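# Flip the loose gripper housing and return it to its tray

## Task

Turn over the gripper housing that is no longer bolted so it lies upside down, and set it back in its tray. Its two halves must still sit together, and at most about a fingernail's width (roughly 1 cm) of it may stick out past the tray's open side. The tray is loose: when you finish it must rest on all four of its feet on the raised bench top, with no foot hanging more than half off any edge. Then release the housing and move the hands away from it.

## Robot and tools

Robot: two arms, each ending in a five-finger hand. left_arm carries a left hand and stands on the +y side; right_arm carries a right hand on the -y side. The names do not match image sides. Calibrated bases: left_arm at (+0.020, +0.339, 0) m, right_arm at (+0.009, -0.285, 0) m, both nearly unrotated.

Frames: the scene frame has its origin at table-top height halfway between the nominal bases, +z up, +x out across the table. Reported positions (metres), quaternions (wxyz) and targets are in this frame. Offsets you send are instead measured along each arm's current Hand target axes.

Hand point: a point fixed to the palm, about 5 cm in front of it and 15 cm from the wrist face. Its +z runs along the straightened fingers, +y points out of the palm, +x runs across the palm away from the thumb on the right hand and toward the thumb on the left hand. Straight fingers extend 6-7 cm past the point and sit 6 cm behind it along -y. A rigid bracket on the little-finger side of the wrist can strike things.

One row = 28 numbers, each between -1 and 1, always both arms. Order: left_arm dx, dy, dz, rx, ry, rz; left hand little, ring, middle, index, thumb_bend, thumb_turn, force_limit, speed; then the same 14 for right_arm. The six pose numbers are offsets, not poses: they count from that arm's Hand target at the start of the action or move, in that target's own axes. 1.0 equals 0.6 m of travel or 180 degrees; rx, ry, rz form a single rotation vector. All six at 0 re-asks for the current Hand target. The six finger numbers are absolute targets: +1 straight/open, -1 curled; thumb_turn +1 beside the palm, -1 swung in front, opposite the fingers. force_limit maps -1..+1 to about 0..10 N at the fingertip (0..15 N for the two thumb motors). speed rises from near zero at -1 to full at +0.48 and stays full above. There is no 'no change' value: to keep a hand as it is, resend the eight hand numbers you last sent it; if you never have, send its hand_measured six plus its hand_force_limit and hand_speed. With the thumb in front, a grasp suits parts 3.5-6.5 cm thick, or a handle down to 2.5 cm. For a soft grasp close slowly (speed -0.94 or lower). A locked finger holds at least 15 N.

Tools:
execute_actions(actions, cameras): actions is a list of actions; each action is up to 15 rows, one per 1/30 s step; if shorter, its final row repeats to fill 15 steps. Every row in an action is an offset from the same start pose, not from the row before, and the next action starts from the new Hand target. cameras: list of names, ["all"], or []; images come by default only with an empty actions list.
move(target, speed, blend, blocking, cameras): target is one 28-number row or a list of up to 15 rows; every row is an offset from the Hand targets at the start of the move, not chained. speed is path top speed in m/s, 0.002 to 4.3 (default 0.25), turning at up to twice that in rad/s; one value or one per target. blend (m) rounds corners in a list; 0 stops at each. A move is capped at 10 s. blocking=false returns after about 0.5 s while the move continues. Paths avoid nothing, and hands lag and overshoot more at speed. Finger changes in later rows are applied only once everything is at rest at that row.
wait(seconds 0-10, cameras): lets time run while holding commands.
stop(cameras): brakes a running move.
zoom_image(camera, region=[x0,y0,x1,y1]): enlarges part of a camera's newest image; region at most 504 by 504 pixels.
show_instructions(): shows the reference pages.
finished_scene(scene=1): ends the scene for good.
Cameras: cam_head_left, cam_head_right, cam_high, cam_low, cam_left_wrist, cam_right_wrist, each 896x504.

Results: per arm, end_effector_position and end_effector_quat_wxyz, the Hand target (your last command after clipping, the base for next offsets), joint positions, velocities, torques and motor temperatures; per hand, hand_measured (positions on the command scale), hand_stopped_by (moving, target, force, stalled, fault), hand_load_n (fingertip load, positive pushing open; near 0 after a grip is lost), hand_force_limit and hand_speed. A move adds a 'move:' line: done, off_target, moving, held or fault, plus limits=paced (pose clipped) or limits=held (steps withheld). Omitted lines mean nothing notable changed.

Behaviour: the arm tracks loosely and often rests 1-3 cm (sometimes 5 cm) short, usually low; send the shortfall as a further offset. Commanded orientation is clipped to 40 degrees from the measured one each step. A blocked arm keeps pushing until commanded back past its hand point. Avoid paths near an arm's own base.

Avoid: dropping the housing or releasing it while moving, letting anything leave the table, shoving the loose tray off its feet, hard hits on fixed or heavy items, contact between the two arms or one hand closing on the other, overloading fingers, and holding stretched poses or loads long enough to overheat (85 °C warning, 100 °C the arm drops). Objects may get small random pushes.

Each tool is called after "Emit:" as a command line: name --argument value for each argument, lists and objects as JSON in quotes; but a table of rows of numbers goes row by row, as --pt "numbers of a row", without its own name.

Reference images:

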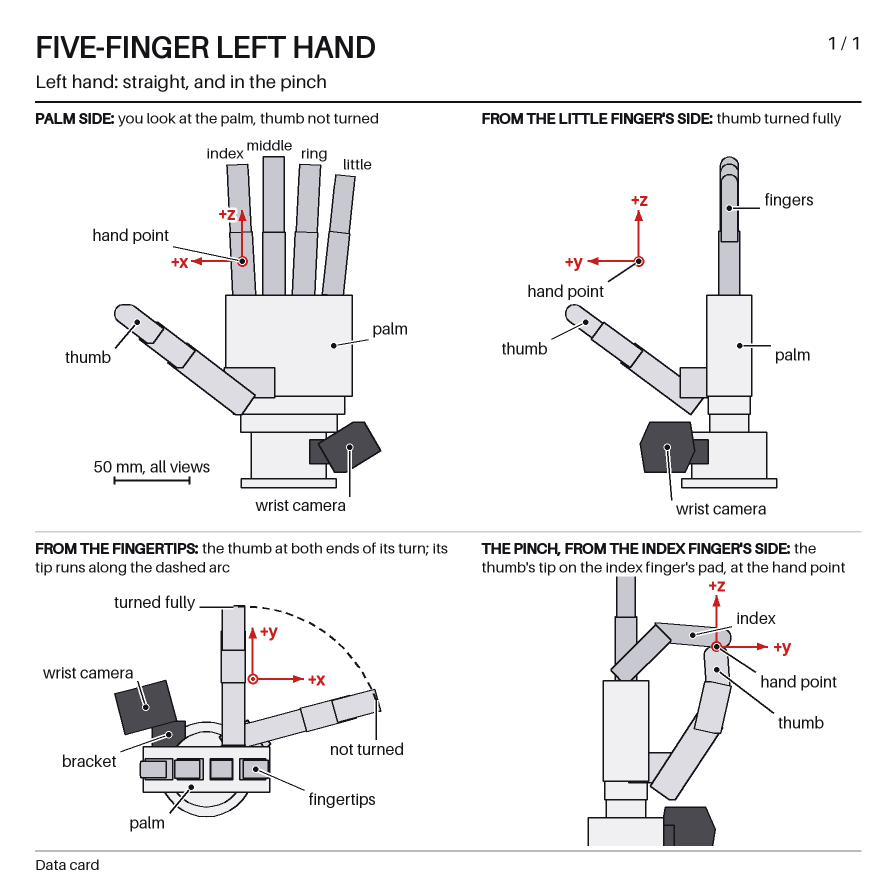

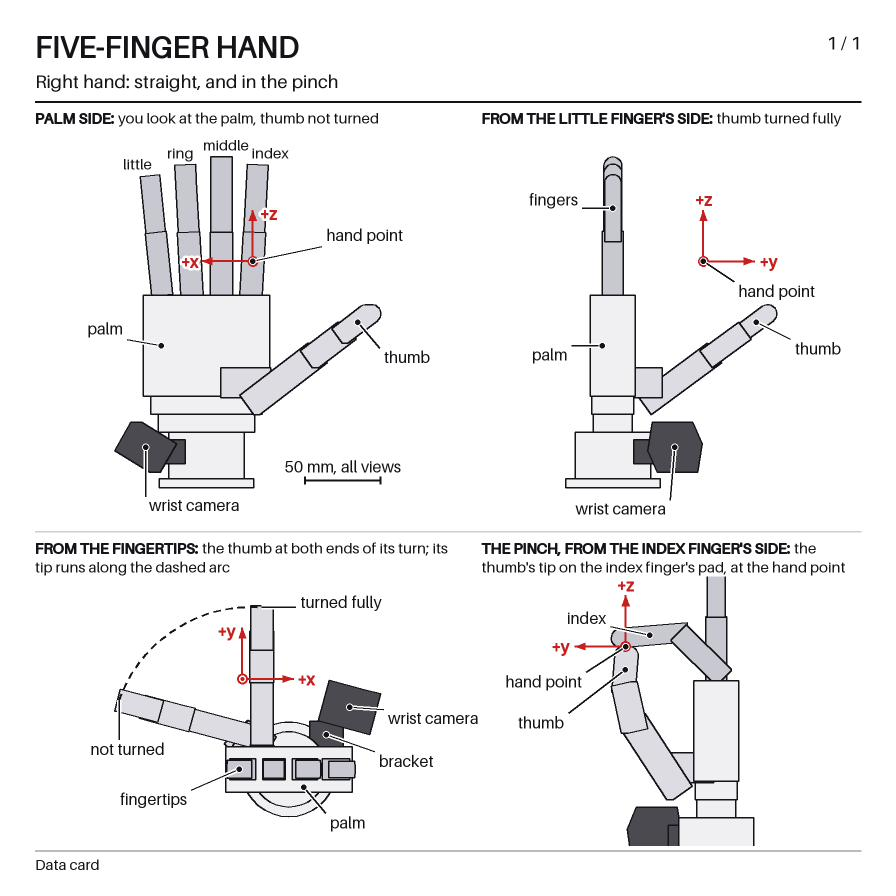

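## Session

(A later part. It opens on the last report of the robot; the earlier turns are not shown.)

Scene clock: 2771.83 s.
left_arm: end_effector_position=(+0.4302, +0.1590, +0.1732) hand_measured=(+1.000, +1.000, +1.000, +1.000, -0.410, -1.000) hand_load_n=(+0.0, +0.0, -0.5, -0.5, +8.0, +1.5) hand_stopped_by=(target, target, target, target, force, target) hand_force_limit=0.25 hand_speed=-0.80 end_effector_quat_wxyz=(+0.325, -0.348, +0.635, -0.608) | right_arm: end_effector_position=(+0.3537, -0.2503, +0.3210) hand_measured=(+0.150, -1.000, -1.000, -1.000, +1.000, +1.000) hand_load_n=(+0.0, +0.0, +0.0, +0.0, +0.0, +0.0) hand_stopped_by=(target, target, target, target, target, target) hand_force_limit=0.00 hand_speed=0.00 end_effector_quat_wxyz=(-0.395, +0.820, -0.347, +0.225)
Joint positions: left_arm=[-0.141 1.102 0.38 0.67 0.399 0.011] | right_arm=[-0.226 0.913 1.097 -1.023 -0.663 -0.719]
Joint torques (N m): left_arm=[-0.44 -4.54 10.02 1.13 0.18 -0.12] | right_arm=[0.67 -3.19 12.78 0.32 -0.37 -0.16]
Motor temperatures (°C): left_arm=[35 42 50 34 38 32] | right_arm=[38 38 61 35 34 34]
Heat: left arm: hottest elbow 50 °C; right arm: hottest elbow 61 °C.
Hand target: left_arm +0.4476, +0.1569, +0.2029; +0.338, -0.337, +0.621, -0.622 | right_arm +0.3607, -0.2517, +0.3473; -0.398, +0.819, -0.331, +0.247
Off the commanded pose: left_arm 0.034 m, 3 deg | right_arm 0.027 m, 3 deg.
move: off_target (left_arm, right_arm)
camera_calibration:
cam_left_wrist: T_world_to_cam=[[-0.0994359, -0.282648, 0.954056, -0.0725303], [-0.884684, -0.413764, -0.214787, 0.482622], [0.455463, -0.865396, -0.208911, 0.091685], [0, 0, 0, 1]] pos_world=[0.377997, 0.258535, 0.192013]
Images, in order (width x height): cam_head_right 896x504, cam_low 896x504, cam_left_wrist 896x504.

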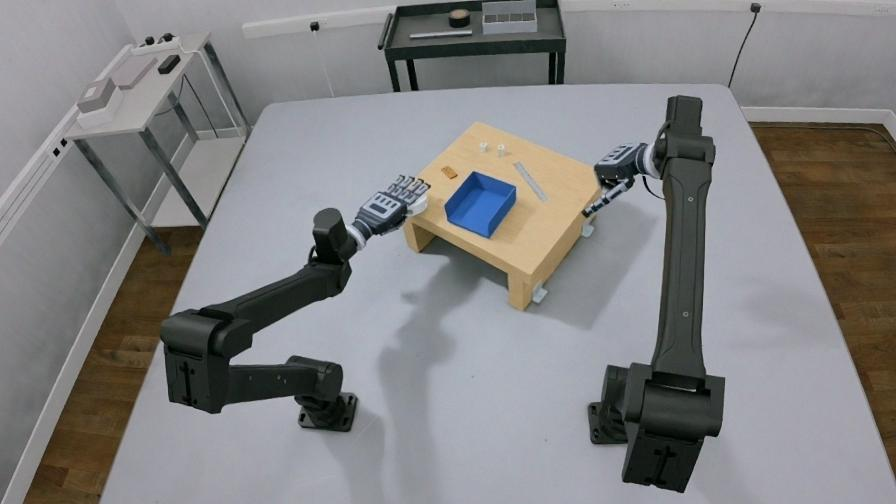

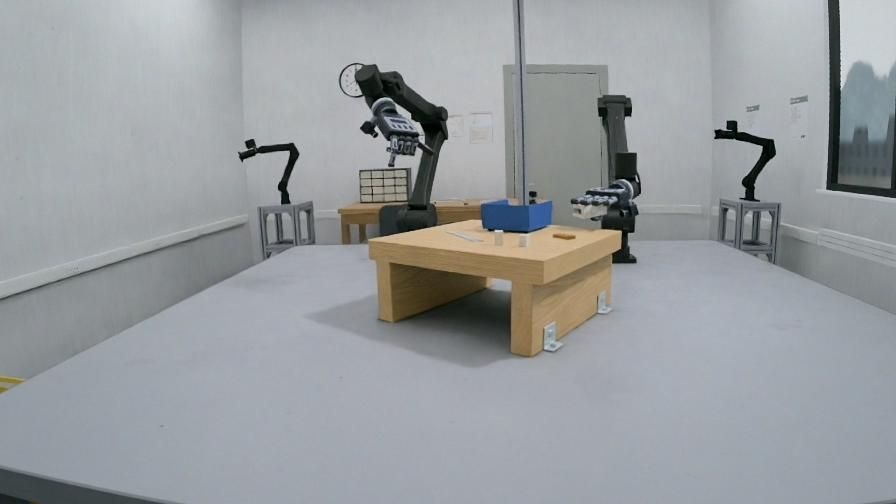

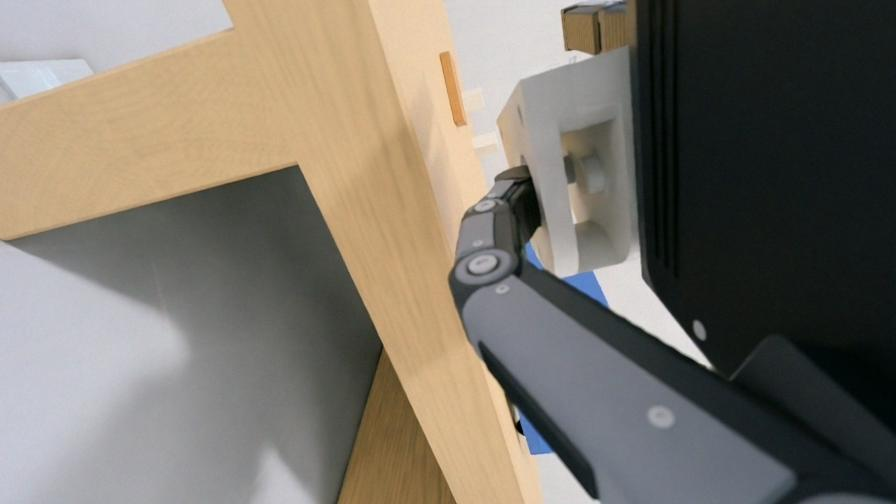

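Emit:
move --pt "0.007 -0.278 -0.051 0 0 0 1 1 1 1 -0.75 -1 0.25 -0.8 0 0 0 0 0 0 0.15 -1 -1 -1 1 1 0.0 0.0" --pt "-0.1637 -0.1602 -0.0758 -0.2395 -0.1287 -0.0776 1 1 1 1 -0.75 -1 0.25 -0.8 0 0 0 0 0 0 0.15 -1 -1 -1 1 1 0.0 0.0" --speed 0.15 --blend '[0.03, 0]' --cameras '["cam_head_right","cam_left_wrist","cam_low"]'

Emit:
zoom_image --camera "cam_left_wrist" --region '[420, 60, 660, 300]'

Scene clock: 2871.97 s.
left_arm: end_effector_position=(+0.4466, +0.2622, +0.2666) hand_measured=(+1.000, +1.000, +1.000, +1.000, -0.410, -1.000) hand_load_n=(+0.0, +0.0, +0.0, +0.0, +7.5, +1.0) hand_stopped_by=(target, target, target, target, force, target) hand_force_limit=0.25 hand_speed=-0.80 end_effector_quat_wxyz=(-0.212, +0.623, -0.694, +0.291) | right_arm: end_effector_position=(+0.3537, -0.2503, +0.3210) hand_measured=(+0.150, -1.000, -1.000, -1.000, +1.000, +1.000) hand_load_n=(+0.0, +0.0, +0.0, +0.0, +0.0, +0.0) hand_stopped_by=(target, target, target, target, target, target) hand_force_limit=0.00 hand_speed=0.00 end_effector_quat_wxyz=(-0.395, +0.820, -0.347, +0.225)
Joint positions: left_arm=[-0.024 1.117 1.125 -0.847 0.099 0.008] | right_arm=[-0.226 0.913 1.097 -1.023 -0.663 -0.719]
Joint torques (N m): left_arm=[-0.32 -5.95 12.41 0.79 0.01 -0.13] | right_arm=[0.67 -3.19 12.78 0.31 -0.37 -0.16]
Motor temperatures (°C): left_arm=[35 42 57 34 38 32] | right_arm=[37 38 62 35 34 34]
Heat: left arm: hottest elbow 57 °C; right arm: hottest elbow 62 °C.
Hand target: left_arm +0.4628, +0.2639, +0.2990; +0.230, -0.622, +0.682, -0.309 | right_arm +0.3607, -0.2517, +0.3473; -0.398, +0.819, -0.331, +0.247
Off the commanded pose: left_arm 0.036 m, 3 deg | right_arm 0.027 m, 3 deg.
move: off_target (left_arm, right_arm)
camera_calibration:
cam_left_wrist: T_world_to_cam=[[0.683175, -0.35251, 0.639538, -0.378148], [-0.625253, -0.73481, 0.262894, 0.400813], [0.377266, -0.579475, -0.722412, 0.289919], [0, 0, 0, 1]] pos_world=[0.399574, 0.329221, 0.34591]
Images, in order (width x height): cam_head_right 896x504, cam_low 896x504, cam_left_wrist 896x504.

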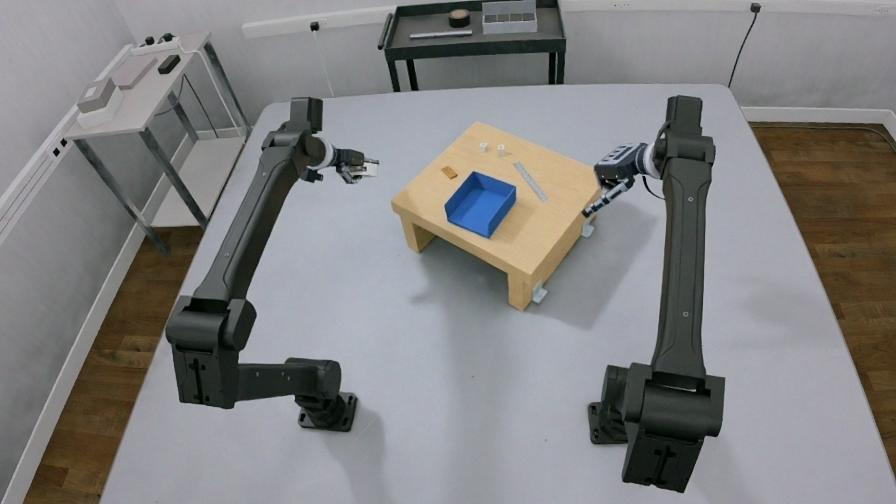

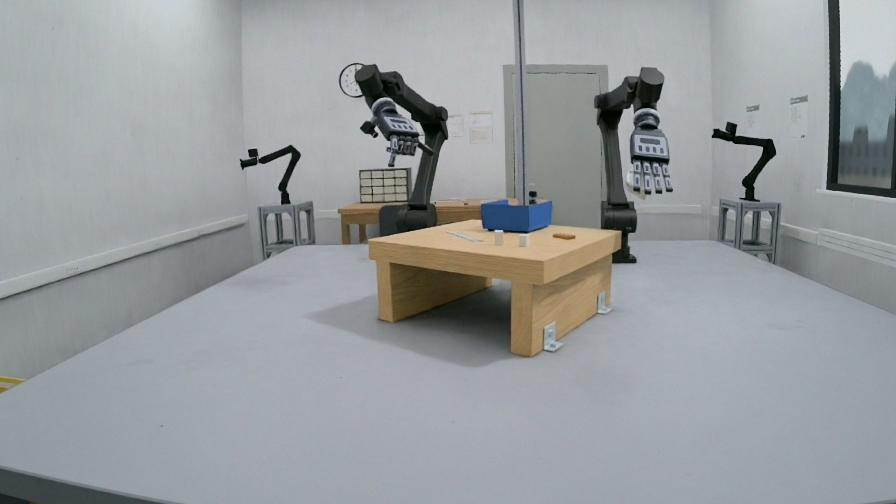

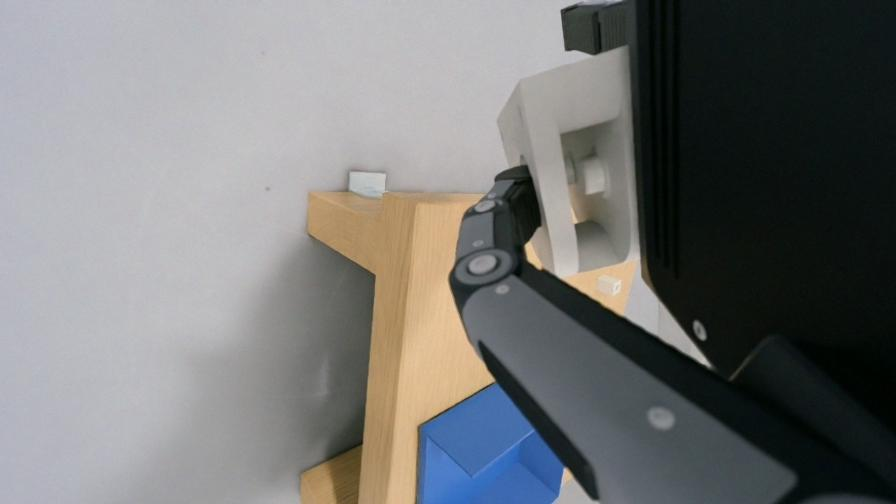

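Scaled by 2.100 from the camera's 896x504 image, which has a finer 1280x720 frame.

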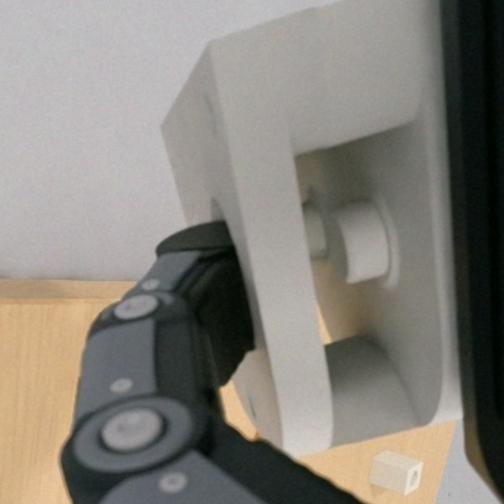

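Emit:
move --pt "-0.0838 0.1105 -0.0982 -0.2482 -0.0428 -0.0426 1 1 1 1 -0.75 -1 0.25 -0.8 0 0 0 0 0 0 0.15 -1 -1 -1 1 1 0.0 0.0" --pt "-0.068 -0.002 0.0165 -0.1635 -0.2317 -0.5131 1 1 1 1 -0.75 -1 0.25 -0.8 0 0 0 0 0 0 0.15 -1 -1 -1 1 1 0.0 0.0" --speed 0.16 --blend '[0.02, 0]' --cameras '["cam_head_right","cam_left_wrist","cam_low"]'

Emit:
zoom_image --camera "cam_left_wrist" --region '[420, 60, 660, 300]'

Scene clock: 2901.77 s.
left_arm: end_effector_position=(+0.4666, +0.3045, +0.2713) hand_measured=(+1.000, +1.000, +1.000, +1.000, -0.410, -1.000) hand_load_n=(+0.0, +0.0, +0.0, +0.0, +7.5, +1.5) hand_stopped_by=(target, target, target, target, force, target) hand_force_limit=0.25 hand_speed=-0.80 end_effector_quat_wxyz=(+0.002, +1.000, +0.022, -0.018) | right_arm: end_effector_position=(+0.3537, -0.2503, +0.3210) hand_measured=(+0.150, -1.000, -1.000, -1.000, +1.000, +1.000) hand_load_n=(+0.0, +0.0, +0.0, +0.0, +0.0, +0.0) hand_stopped_by=(target, target, target, target, target, target) hand_force_limit=0.00 hand_speed=0.00 end_effector_quat_wxyz=(-0.395, +0.820, -0.347, +0.225)
Joint positions: left_arm=[0.1 1.447 1.514 -1.674 0.003 -1.553] | right_arm=[-0.226 0.913 1.097 -1.023 -0.663 -0.719]
Joint torques (N m): left_arm=[-1.26 -10.11 9.85 -0.34 -0.04 -0.17] | right_arm=[0.67 -3.19 12.78 0.31 -0.37 -0.16]
Motor temperatures (°C): left_arm=[35 42 60 34 38 32] | right_arm=[37 37 62 35 34 34]
Heat: left arm: hottest elbow 60 °C; right arm: hottest elbow 62 °C.
Hand target: left_arm +0.4755, +0.3030, +0.2900; +0.000, +1.000, +0.025, +0.001 | right_arm +0.3607, -0.2517, +0.3473; -0.398, +0.819, -0.331, +0.247
Off the commanded pose: left_arm 0.021 m, 2 deg | right_arm 0.027 m, 3 deg.
move: off_target (left_arm, right_arm)
camera_calibration:
cam_left_wrist: T_world_to_cam=[[0.256818, 0.965645, -0.039671, -0.398073], [0.855867, -0.208172, 0.473451, -0.4654], [0.448927, -0.155544, -0.879926, 0.190526], [0, 0, 0, 1]] pos_world=[0.415021, 0.317149, 0.372201]
Images, in order (width x height): cam_head_right 896x504, cam_low 896x504, cam_left_wrist 896x504.

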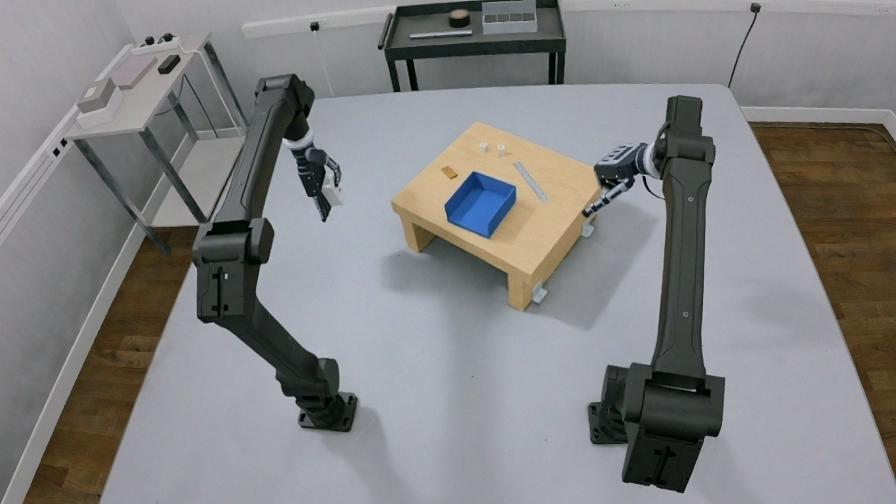

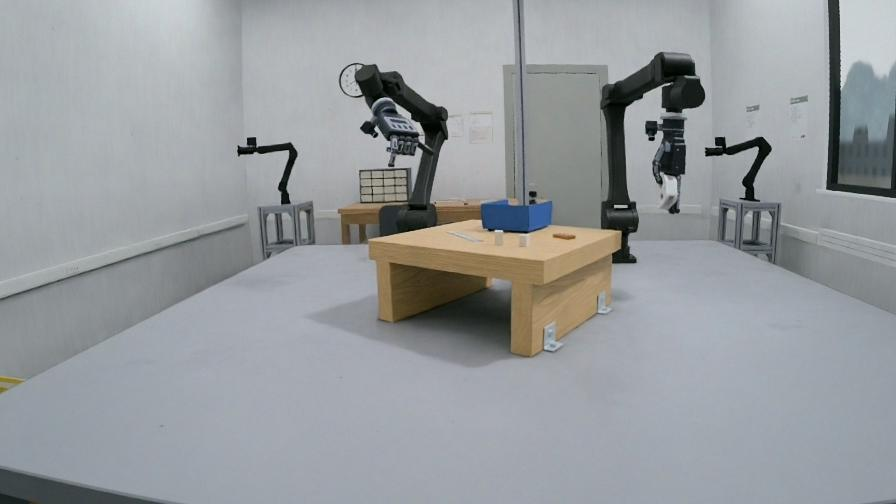

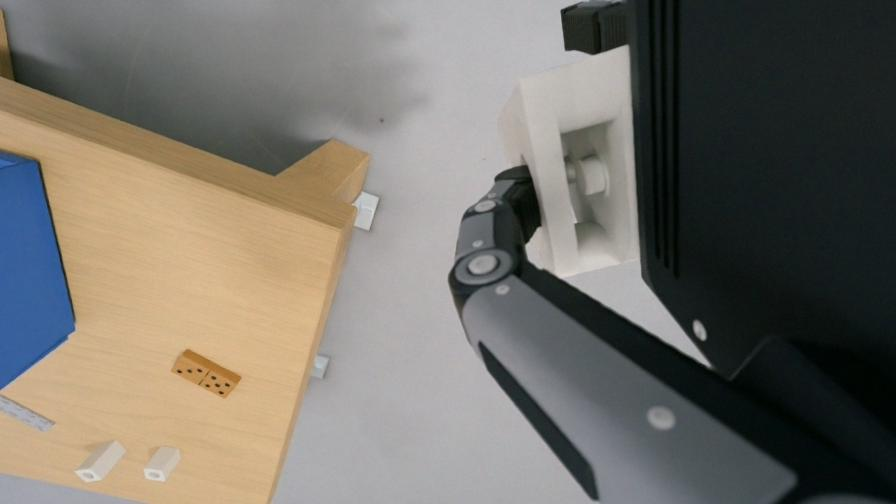

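Scaled by 2.100 from the camera's 896x504 image, which has a finer 1280x720 frame.

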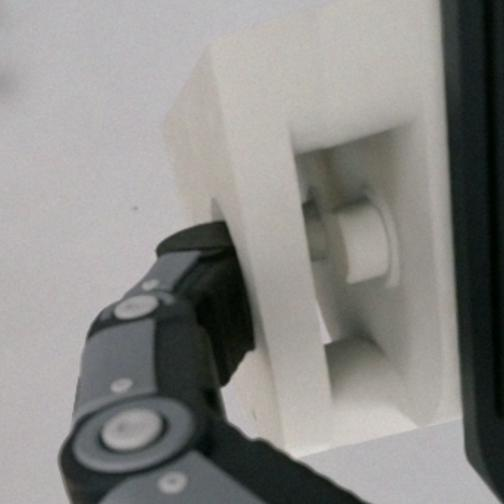

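Emit:
move --target '[-0.0457,0.228,-0.2833,-0.5,0,0,1,1,1,1,-0.75,-1,0.25,-0.8,0,0,0,0,0,0,0.15,-1,-1,-1,1,1,0.0,0.0]' --speed 0.16 --cameras '["cam_head_left","cam_head_right","cam_left_wrist","cam_low"]'

Emit:
zoom_image --camera "cam_left_wrist" --region '[420, 60, 660, 300]'

Scene clock: 2920.80 s.
left_arm: end_effector_position=(+0.4569, +0.1664, +0.4592) hand_measured=(+1.000, +1.000, +1.000, +1.000, -0.410, -1.000) hand_load_n=(+0.5, +0.0, +0.0, +0.0, +7.5, +1.0) hand_stopped_by=(target, target, target, target, force, target) hand_force_limit=0.25 hand_speed=-0.80 end_effector_quat_wxyz=(+0.700, +0.714, +0.023, +0.012) | right_arm: end_effector_position=(+0.3537, -0.2503, +0.3210) hand_measured=(+0.150, -1.000, -1.000, -1.000, +1.000, +1.000) hand_load_n=(+0.0, +0.0, +0.0, +0.0, +0.0, -0.5) hand_stopped_by=(target, target, target, target, target, target) hand_force_limit=0.00 hand_speed=0.00 end_effector_quat_wxyz=(-0.395, +0.820, -0.347, +0.225)
Joint positions: left_arm=[0.093 1.424 1.319 -1.702 1.55 -1.349] | right_arm=[-0.226 0.913 1.097 -1.023 -0.663 -0.719]
Joint torques (N m): left_arm=[-1.08 -9.52 6.26 0.09 1.03 0.08] | right_arm=[0.67 -3.19 12.78 0.31 -0.37 -0.16]
Motor temperatures (°C): left_arm=[35 42 57 34 39 32] | right_arm=[37 37 62 35 34 34]
Heat: left arm: hottest elbow 57 °C; right arm: hottest elbow 62 °C.
Hand target: left_arm +0.4546, +0.1648, +0.4599; +0.707, +0.707, +0.017, +0.018 | right_arm +0.3607, -0.2517, +0.3473; -0.398, +0.819, -0.331, +0.247
Off the commanded pose: left_arm 0.003 m, 1 deg | right_arm 0.027 m, 3 deg.
joint sent to its limit (left arm) — joint 5 (wrist yaw), upper limit. The joint targets still meet the commanded pose.
move: off_target (right_arm)
camera_calibration:
cam_left_wrist: T_world_to_cam=[[0.286818, 0.00799663, -0.957952, 0.312464], [0.805913, 0.5386, 0.245793, -0.571689], [0.517918, -0.842524, 0.148036, -0.0505107], [0, 0, 0, 1]] pos_world=[0.397271, 0.262856, 0.44732]
Images, in order (width x height): cam_head_left 896x504, cam_head_right 896x504, cam_low 896x504, cam_left_wrist 896x504.

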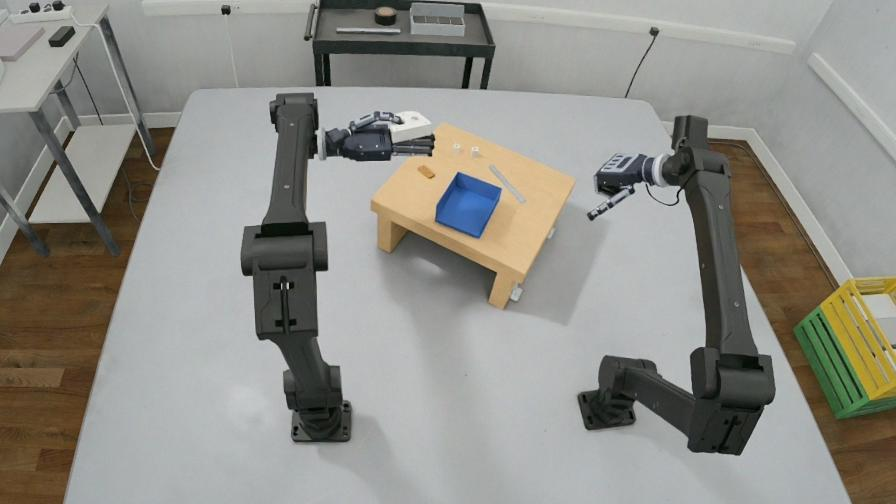

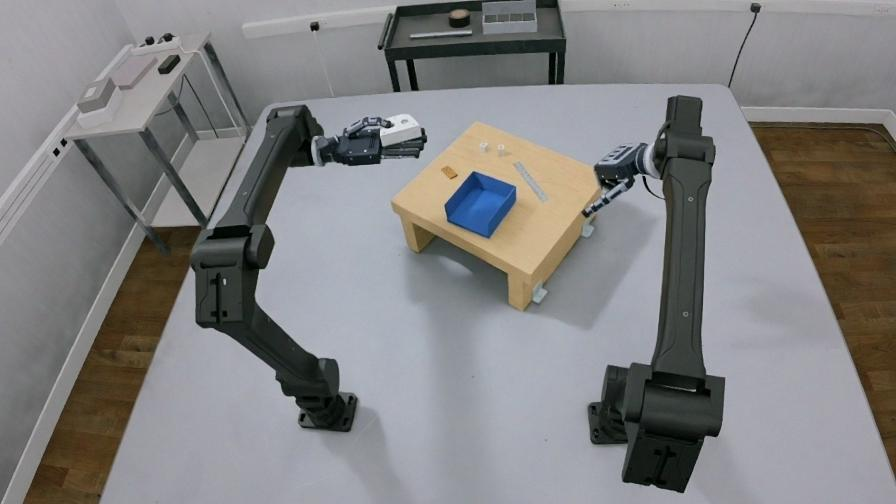

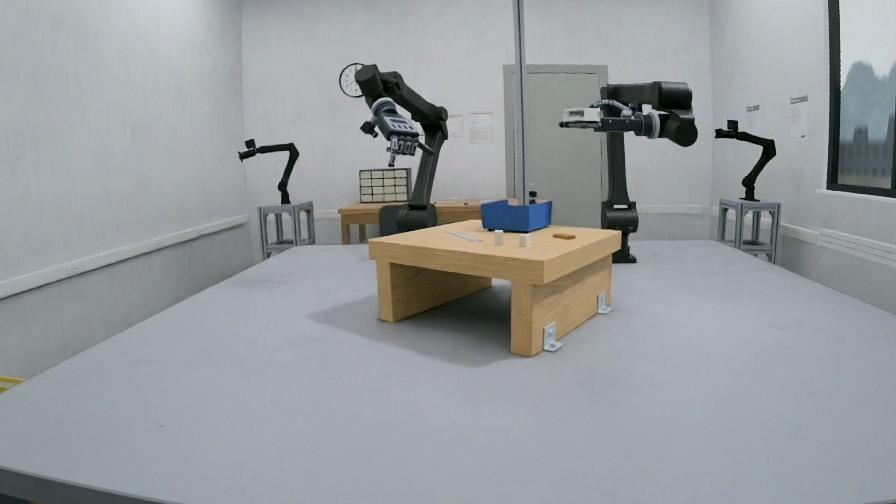

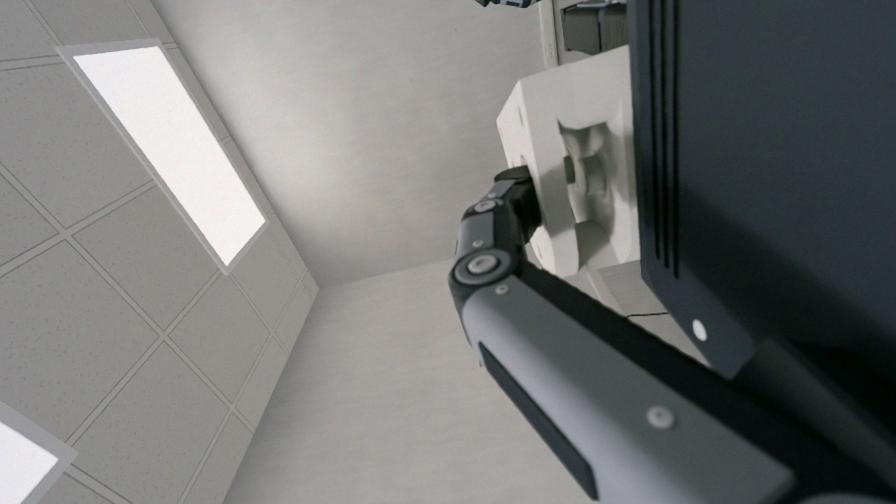

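Scaled by 2.100 from the camera's 896x504 image, which has a finer 1280x720 frame.

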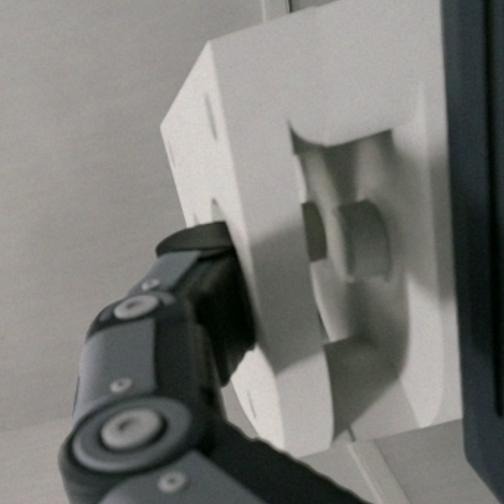

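Emit:
zoom_image --camera "cam_head_left" --region '[330, 90, 450, 180]'

Emit:
zoom_image --camera "cam_low" --region '[540, 70, 700, 160]'

Emit:
zoom_image --camera "cam_head_right" --region '[320, 90, 440, 180]'

Scaled by 4.200 from the camera's 896x504 image, which has a finer 1280x720 frame.

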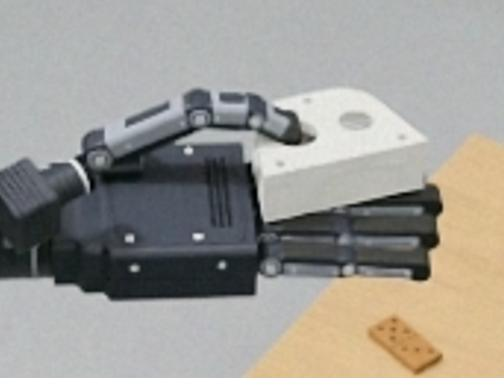

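Scaled by 3.150 from the camera's 896x504 image, which has a finer 1280x720 frame.

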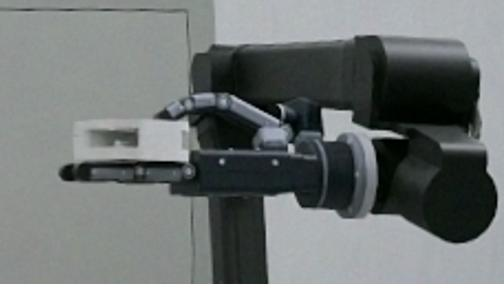

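Scaled by 4.200 from the camera's 896x504 image, which has a finer 1280x720 frame.

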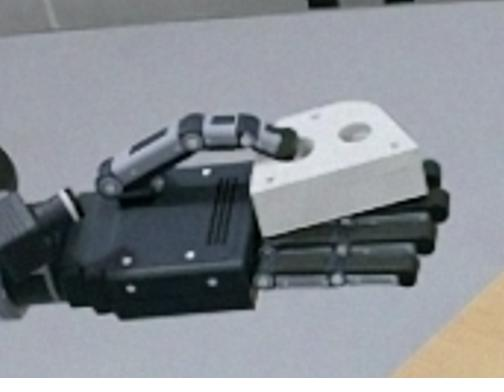

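Emit:
zoom_image --camera "cam_low" --region '[550, 95, 610, 140]'

Scaled by 8.400 from the camera's 896x504 image, which has a finer 1280x720 frame.

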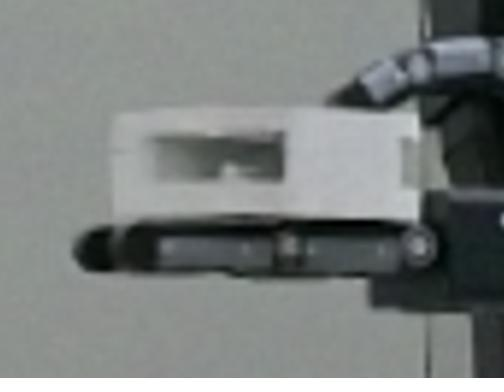

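Emit:
move --pt "0 0 0 0 0 0 1 1 1 1 -0.75 -1 0.25 -0.8 -0.0912 -0.4248 -0.027 0 0 0 -1 -1 0.5 0.5 1 -1 0.0 0.0" --pt "0 0 0 0 0 0 1 1 1 1 -0.75 -1 0.25 -0.8 -0.3322 -0.6687 0.2632 -0.0191 0.1106 0.0751 -1 -1 0.5 0.5 1 -1 0.0 0.0" --speed 0.2 --blend '[0.04, 0]' --cameras '["cam_head_left","cam_head_right","cam_right_wrist","cam_low"]'

Emit:
zoom_image --camera "cam_head_right" --region '[320, 70, 480, 190]'

Emit:
zoom_image --camera "cam_low" --region '[520, 50, 640, 140]'

Scene clock: 3087.80 s.
left_arm: end_effector_position=(+0.4569, +0.1664, +0.4592) hand_measured=(+1.000, +1.000, +1.000, +1.000, -0.410, -1.000) hand_load_n=(+0.0, +0.0, -0.5, +0.0, +7.5, +1.0) hand_stopped_by=(target, target, target, target, force, target) hand_force_limit=0.25 hand_speed=-0.80 end_effector_quat_wxyz=(+0.700, +0.714, +0.023, +0.012) | right_arm: end_effector_position=(+0.4763, +0.1636, +0.5396) hand_measured=(-1.000, -1.000, +0.500, +0.500, +1.000, -1.000) hand_load_n=(+0.0, +0.0, +0.0, +0.0, +0.0, +0.0) hand_stopped_by=(target, target, target, target, target, target) hand_force_limit=0.00 hand_speed=0.00 end_effector_quat_wxyz=(-0.339, +0.736, -0.483, +0.331)
Joint positions: left_arm=[0.093 1.424 1.319 -1.702 1.55 -1.349] | right_arm=[0.845 1.99 2.891 -1.591 0.525 0.199]
Joint torques (N m): left_arm=[-1.2 -9.47 6.26 0.09 1.03 0.07] | right_arm=[0.44 -14.1 9.09 0.53 0.35 0.07]
Motor temperatures (°C): left_arm=[35 42 51 34 41 32] | right_arm=[37 37 63 35 34 34]
Heat: left arm: hottest elbow 51 °C; right arm: hottest elbow 63 °C.
Hand target: left_arm +0.4546, +0.1648, +0.4599; +0.707, +0.707, +0.017, +0.018 | right_arm +0.4734, +0.1588, +0.5580; -0.337, +0.731, -0.495, +0.326
Off the commanded pose: left_arm 0.003 m, 1 deg | right_arm 0.019 m, 2 deg.
elbow stopped short (right arm): the move would have taken joint 3 (elbow) straighter than the controller allows.
joint sent to its limit (left arm) — joint 5 (wrist yaw), upper limit. The joint targets still meet the commanded pose.
move: off_target (right_arm)
camera_calibration:
cam_right_wrist: T_world_to_cam=[[-0.359262, -0.585257, -0.726915, 0.654582], [-0.801239, 0.592798, -0.0812807, 0.332748], [0.478484, 0.553232, -0.6819, 0.164077], [0, 0, 0, 1]] pos_world=[0.42327, 0.0950737, 0.614755]
Images, in order (width x height): cam_head_left 896x504, cam_head_right 896x504, cam_low 896x504, cam_right_wrist 896x504.

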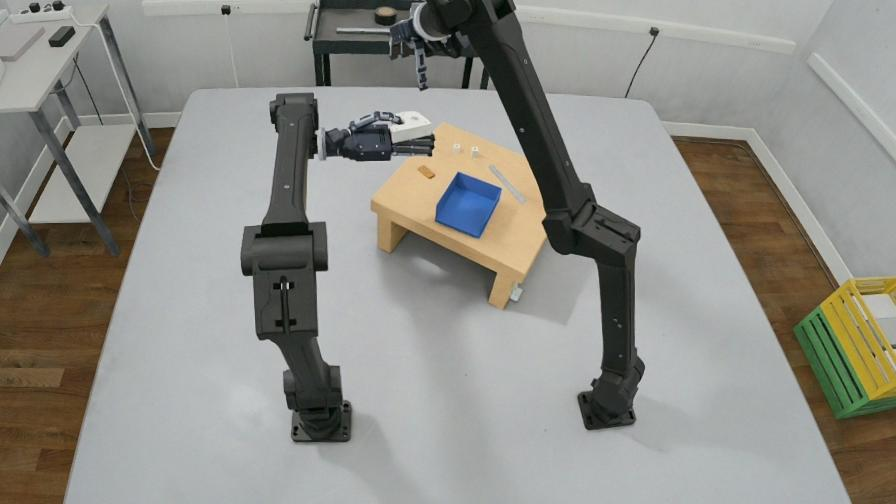

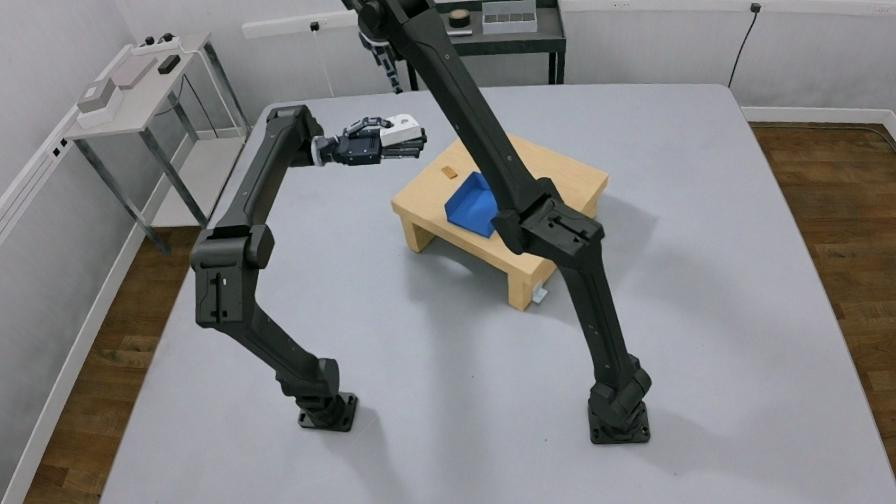

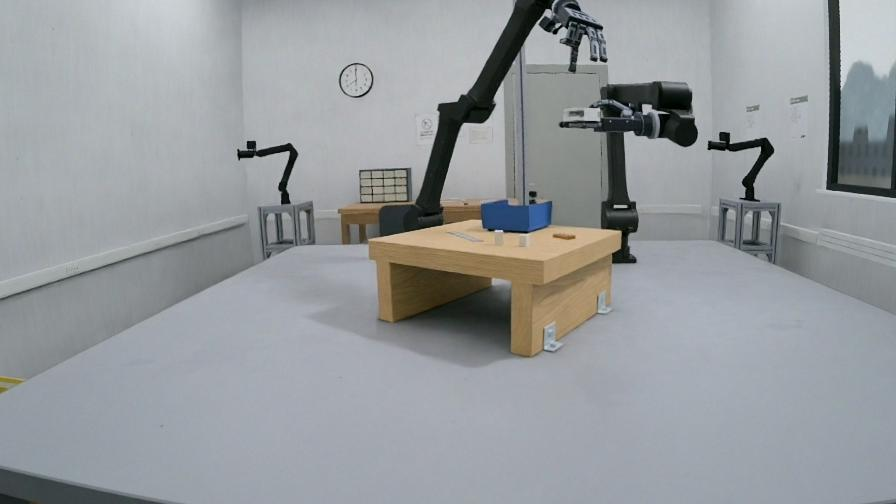

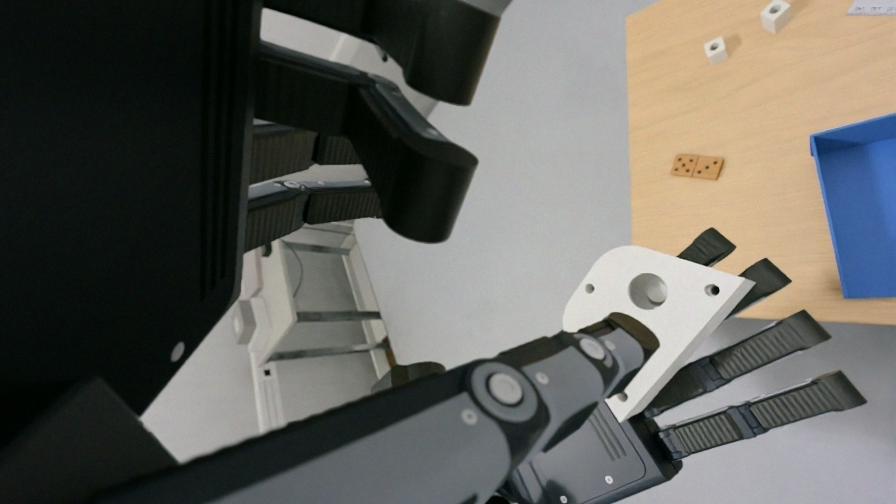

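Scaled by 3.150 from the camera's 896x504 image, which has a finer 1280x720 frame.

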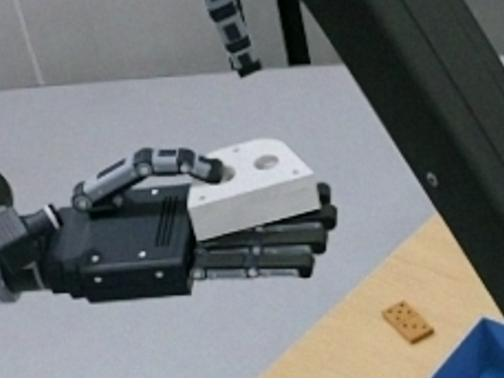

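Scaled by 4.200 from the camera's 896x504 image, which has a finer 1280x720 frame.

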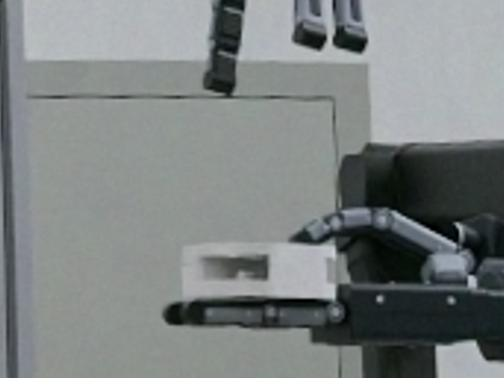

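Emit:
move --target '[0,0,0,0,0,0,1,1,1,1,-0.75,-1,0.25,-0.8,-0.041,0.1608,0.0915,0,0,0,-1,-1,0.5,0.5,1,-1,0.0,0.0]' --speed 0.1 --cameras '["cam_head_left","cam_head_right","cam_right_wrist","cam_low"]'

Emit:
zoom_image --camera "cam_low" --region '[530, 70, 630, 145]'

Emit:
zoom_image --camera "cam_head_left" --region '[350, 90, 450, 165]'

Emit:
zoom_image --camera "cam_head_right" --region '[340, 90, 440, 165]'

Scene clock: 3122.10 s.
left_arm: end_effector_position=(+0.4568, +0.1664, +0.4584) hand_measured=(+1.000, +1.000, +1.000, +1.000, -0.410, -1.000) hand_load_n=(+0.0, +0.0, +0.0, +0.0, +7.5, +1.0) hand_stopped_by=(target, target, target, target, force, target) hand_force_limit=0.25 hand_speed=-0.80 end_effector_quat_wxyz=(+0.700, +0.714, +0.023, +0.012) | right_arm: end_effector_position=(+0.4670, +0.1619, +0.4309) hand_measured=(-1.000, -1.000, +0.500, +0.500, +1.000, -1.000) hand_load_n=(+0.5, +0.0, +0.0, +0.0, +0.0, +0.0) hand_stopped_by=(target, target, target, target, target, target) hand_force_limit=0.00 hand_speed=0.00 end_effector_quat_wxyz=(-0.318, +0.741, -0.493, +0.327)
Joint positions: left_arm=[0.093 1.424 1.317 -1.701 1.55 -1.349] | right_arm=[0.857 1.668 2.063 -1.143 0.541 0.235]
Joint torques (N m): left_arm=[-1.14 -9.58 6.38 0.08 1.03 0.06] | right_arm=[1.26 -13.86 7.76 1.29 0.38 0.1]
Motor temperatures (°C): left_arm=[35 42 51 34 42 32] | right_arm=[37 38 61 35 34 34]
Heat: left arm: hottest elbow 51 °C; right arm: hottest elbow 61 °C.
Hand target: left_arm +0.4546, +0.1648, +0.4599; +0.706, +0.707, +0.017, +0.018 | right_arm +0.4619, +0.1641, +0.4448; -0.337, +0.731, -0.495, +0.326
Off the commanded pose: left_arm 0.003 m, 1 deg | right_arm 0.015 m, 2 deg.
joint sent to its limit (left arm) — joint 5 (wrist yaw), upper limit. The joint targets still meet the commanded pose.
move: off_target (right_arm)
camera_calibration:
cam_right_wrist: T_world_to_cam=[[-0.396906, -0.593446, -0.700206, 0.578744], [-0.79114, 0.607974, -0.0668256, 0.304078], [0.465364, 0.527437, -0.710807, 0.117981], [0, 0, 0, 1]] pos_world=[0.415371, 0.0963543, 0.509422]
Images, in order (width x height): cam_head_left 896x504, cam_head_right 896x504, cam_low 896x504, cam_right_wrist 896x504.

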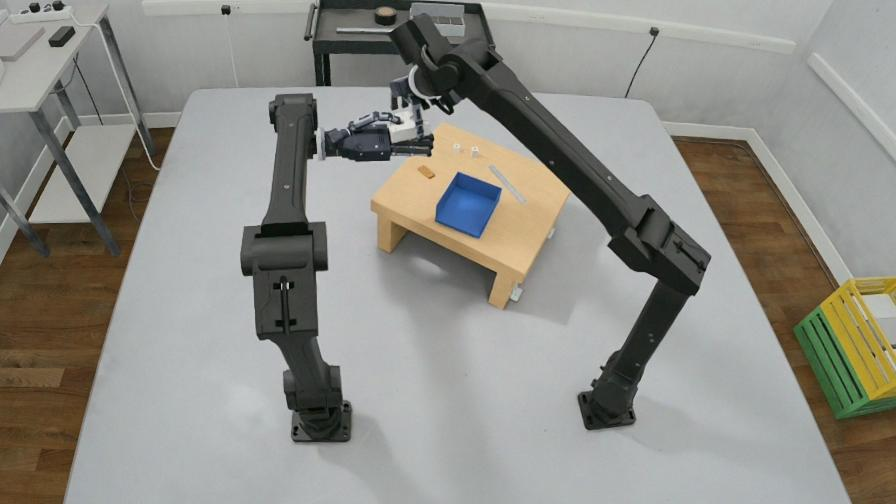

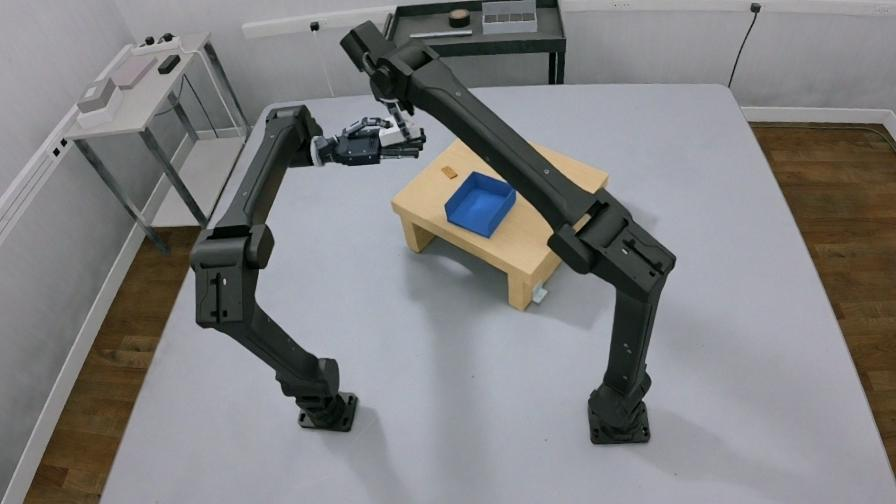

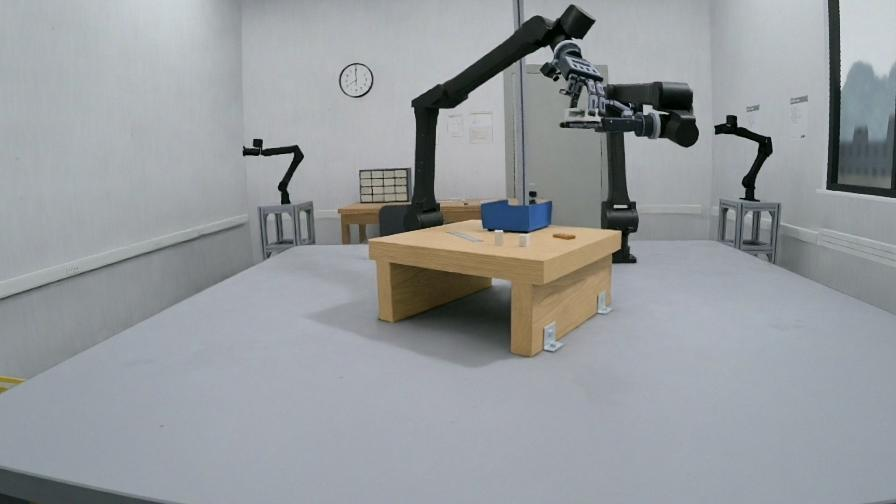

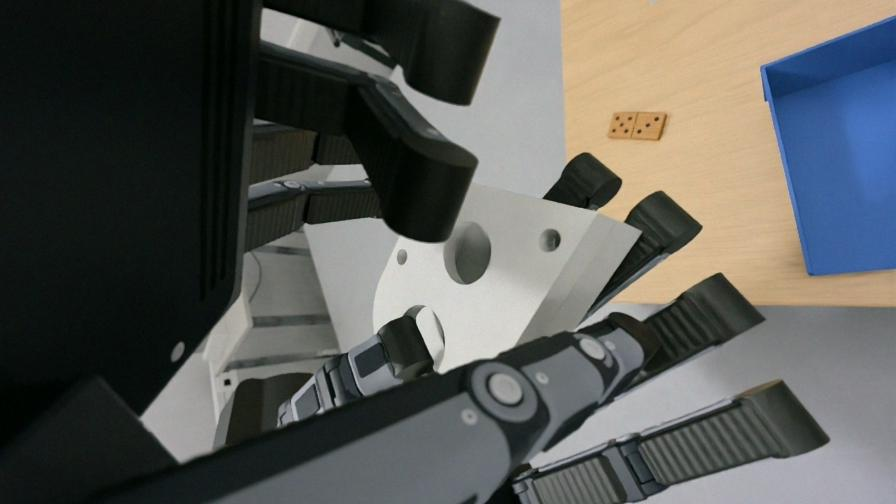

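Scaled by 5.040 from the camera's 896x504 image, which has a finer 1280x720 frame.

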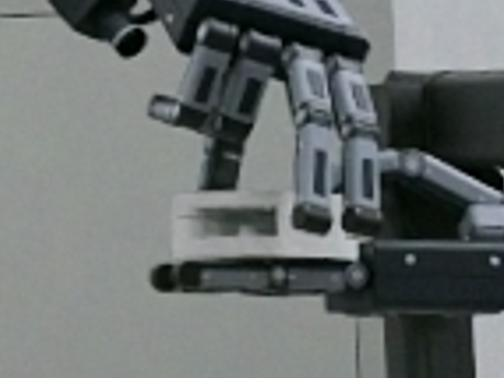

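Scaled by 5.040 from the camera's 896x504 image, which has a finer 1280x720 frame.

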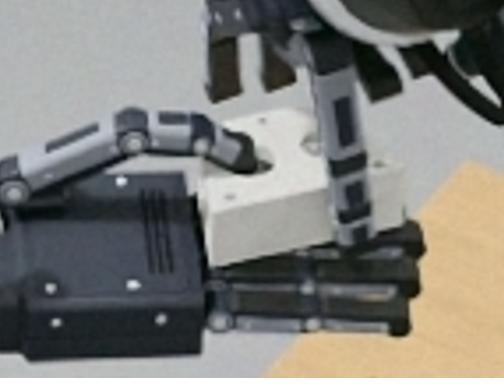

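Scaled by 5.040 from the camera's 896x504 image, which has a finer 1280x720 frame.

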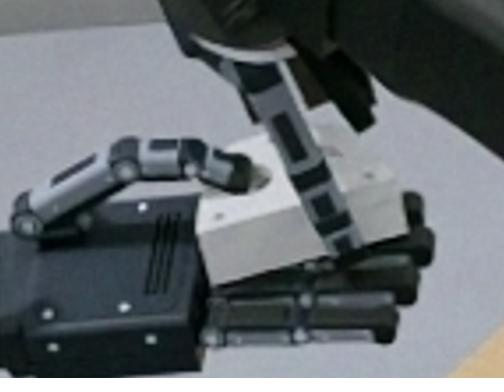

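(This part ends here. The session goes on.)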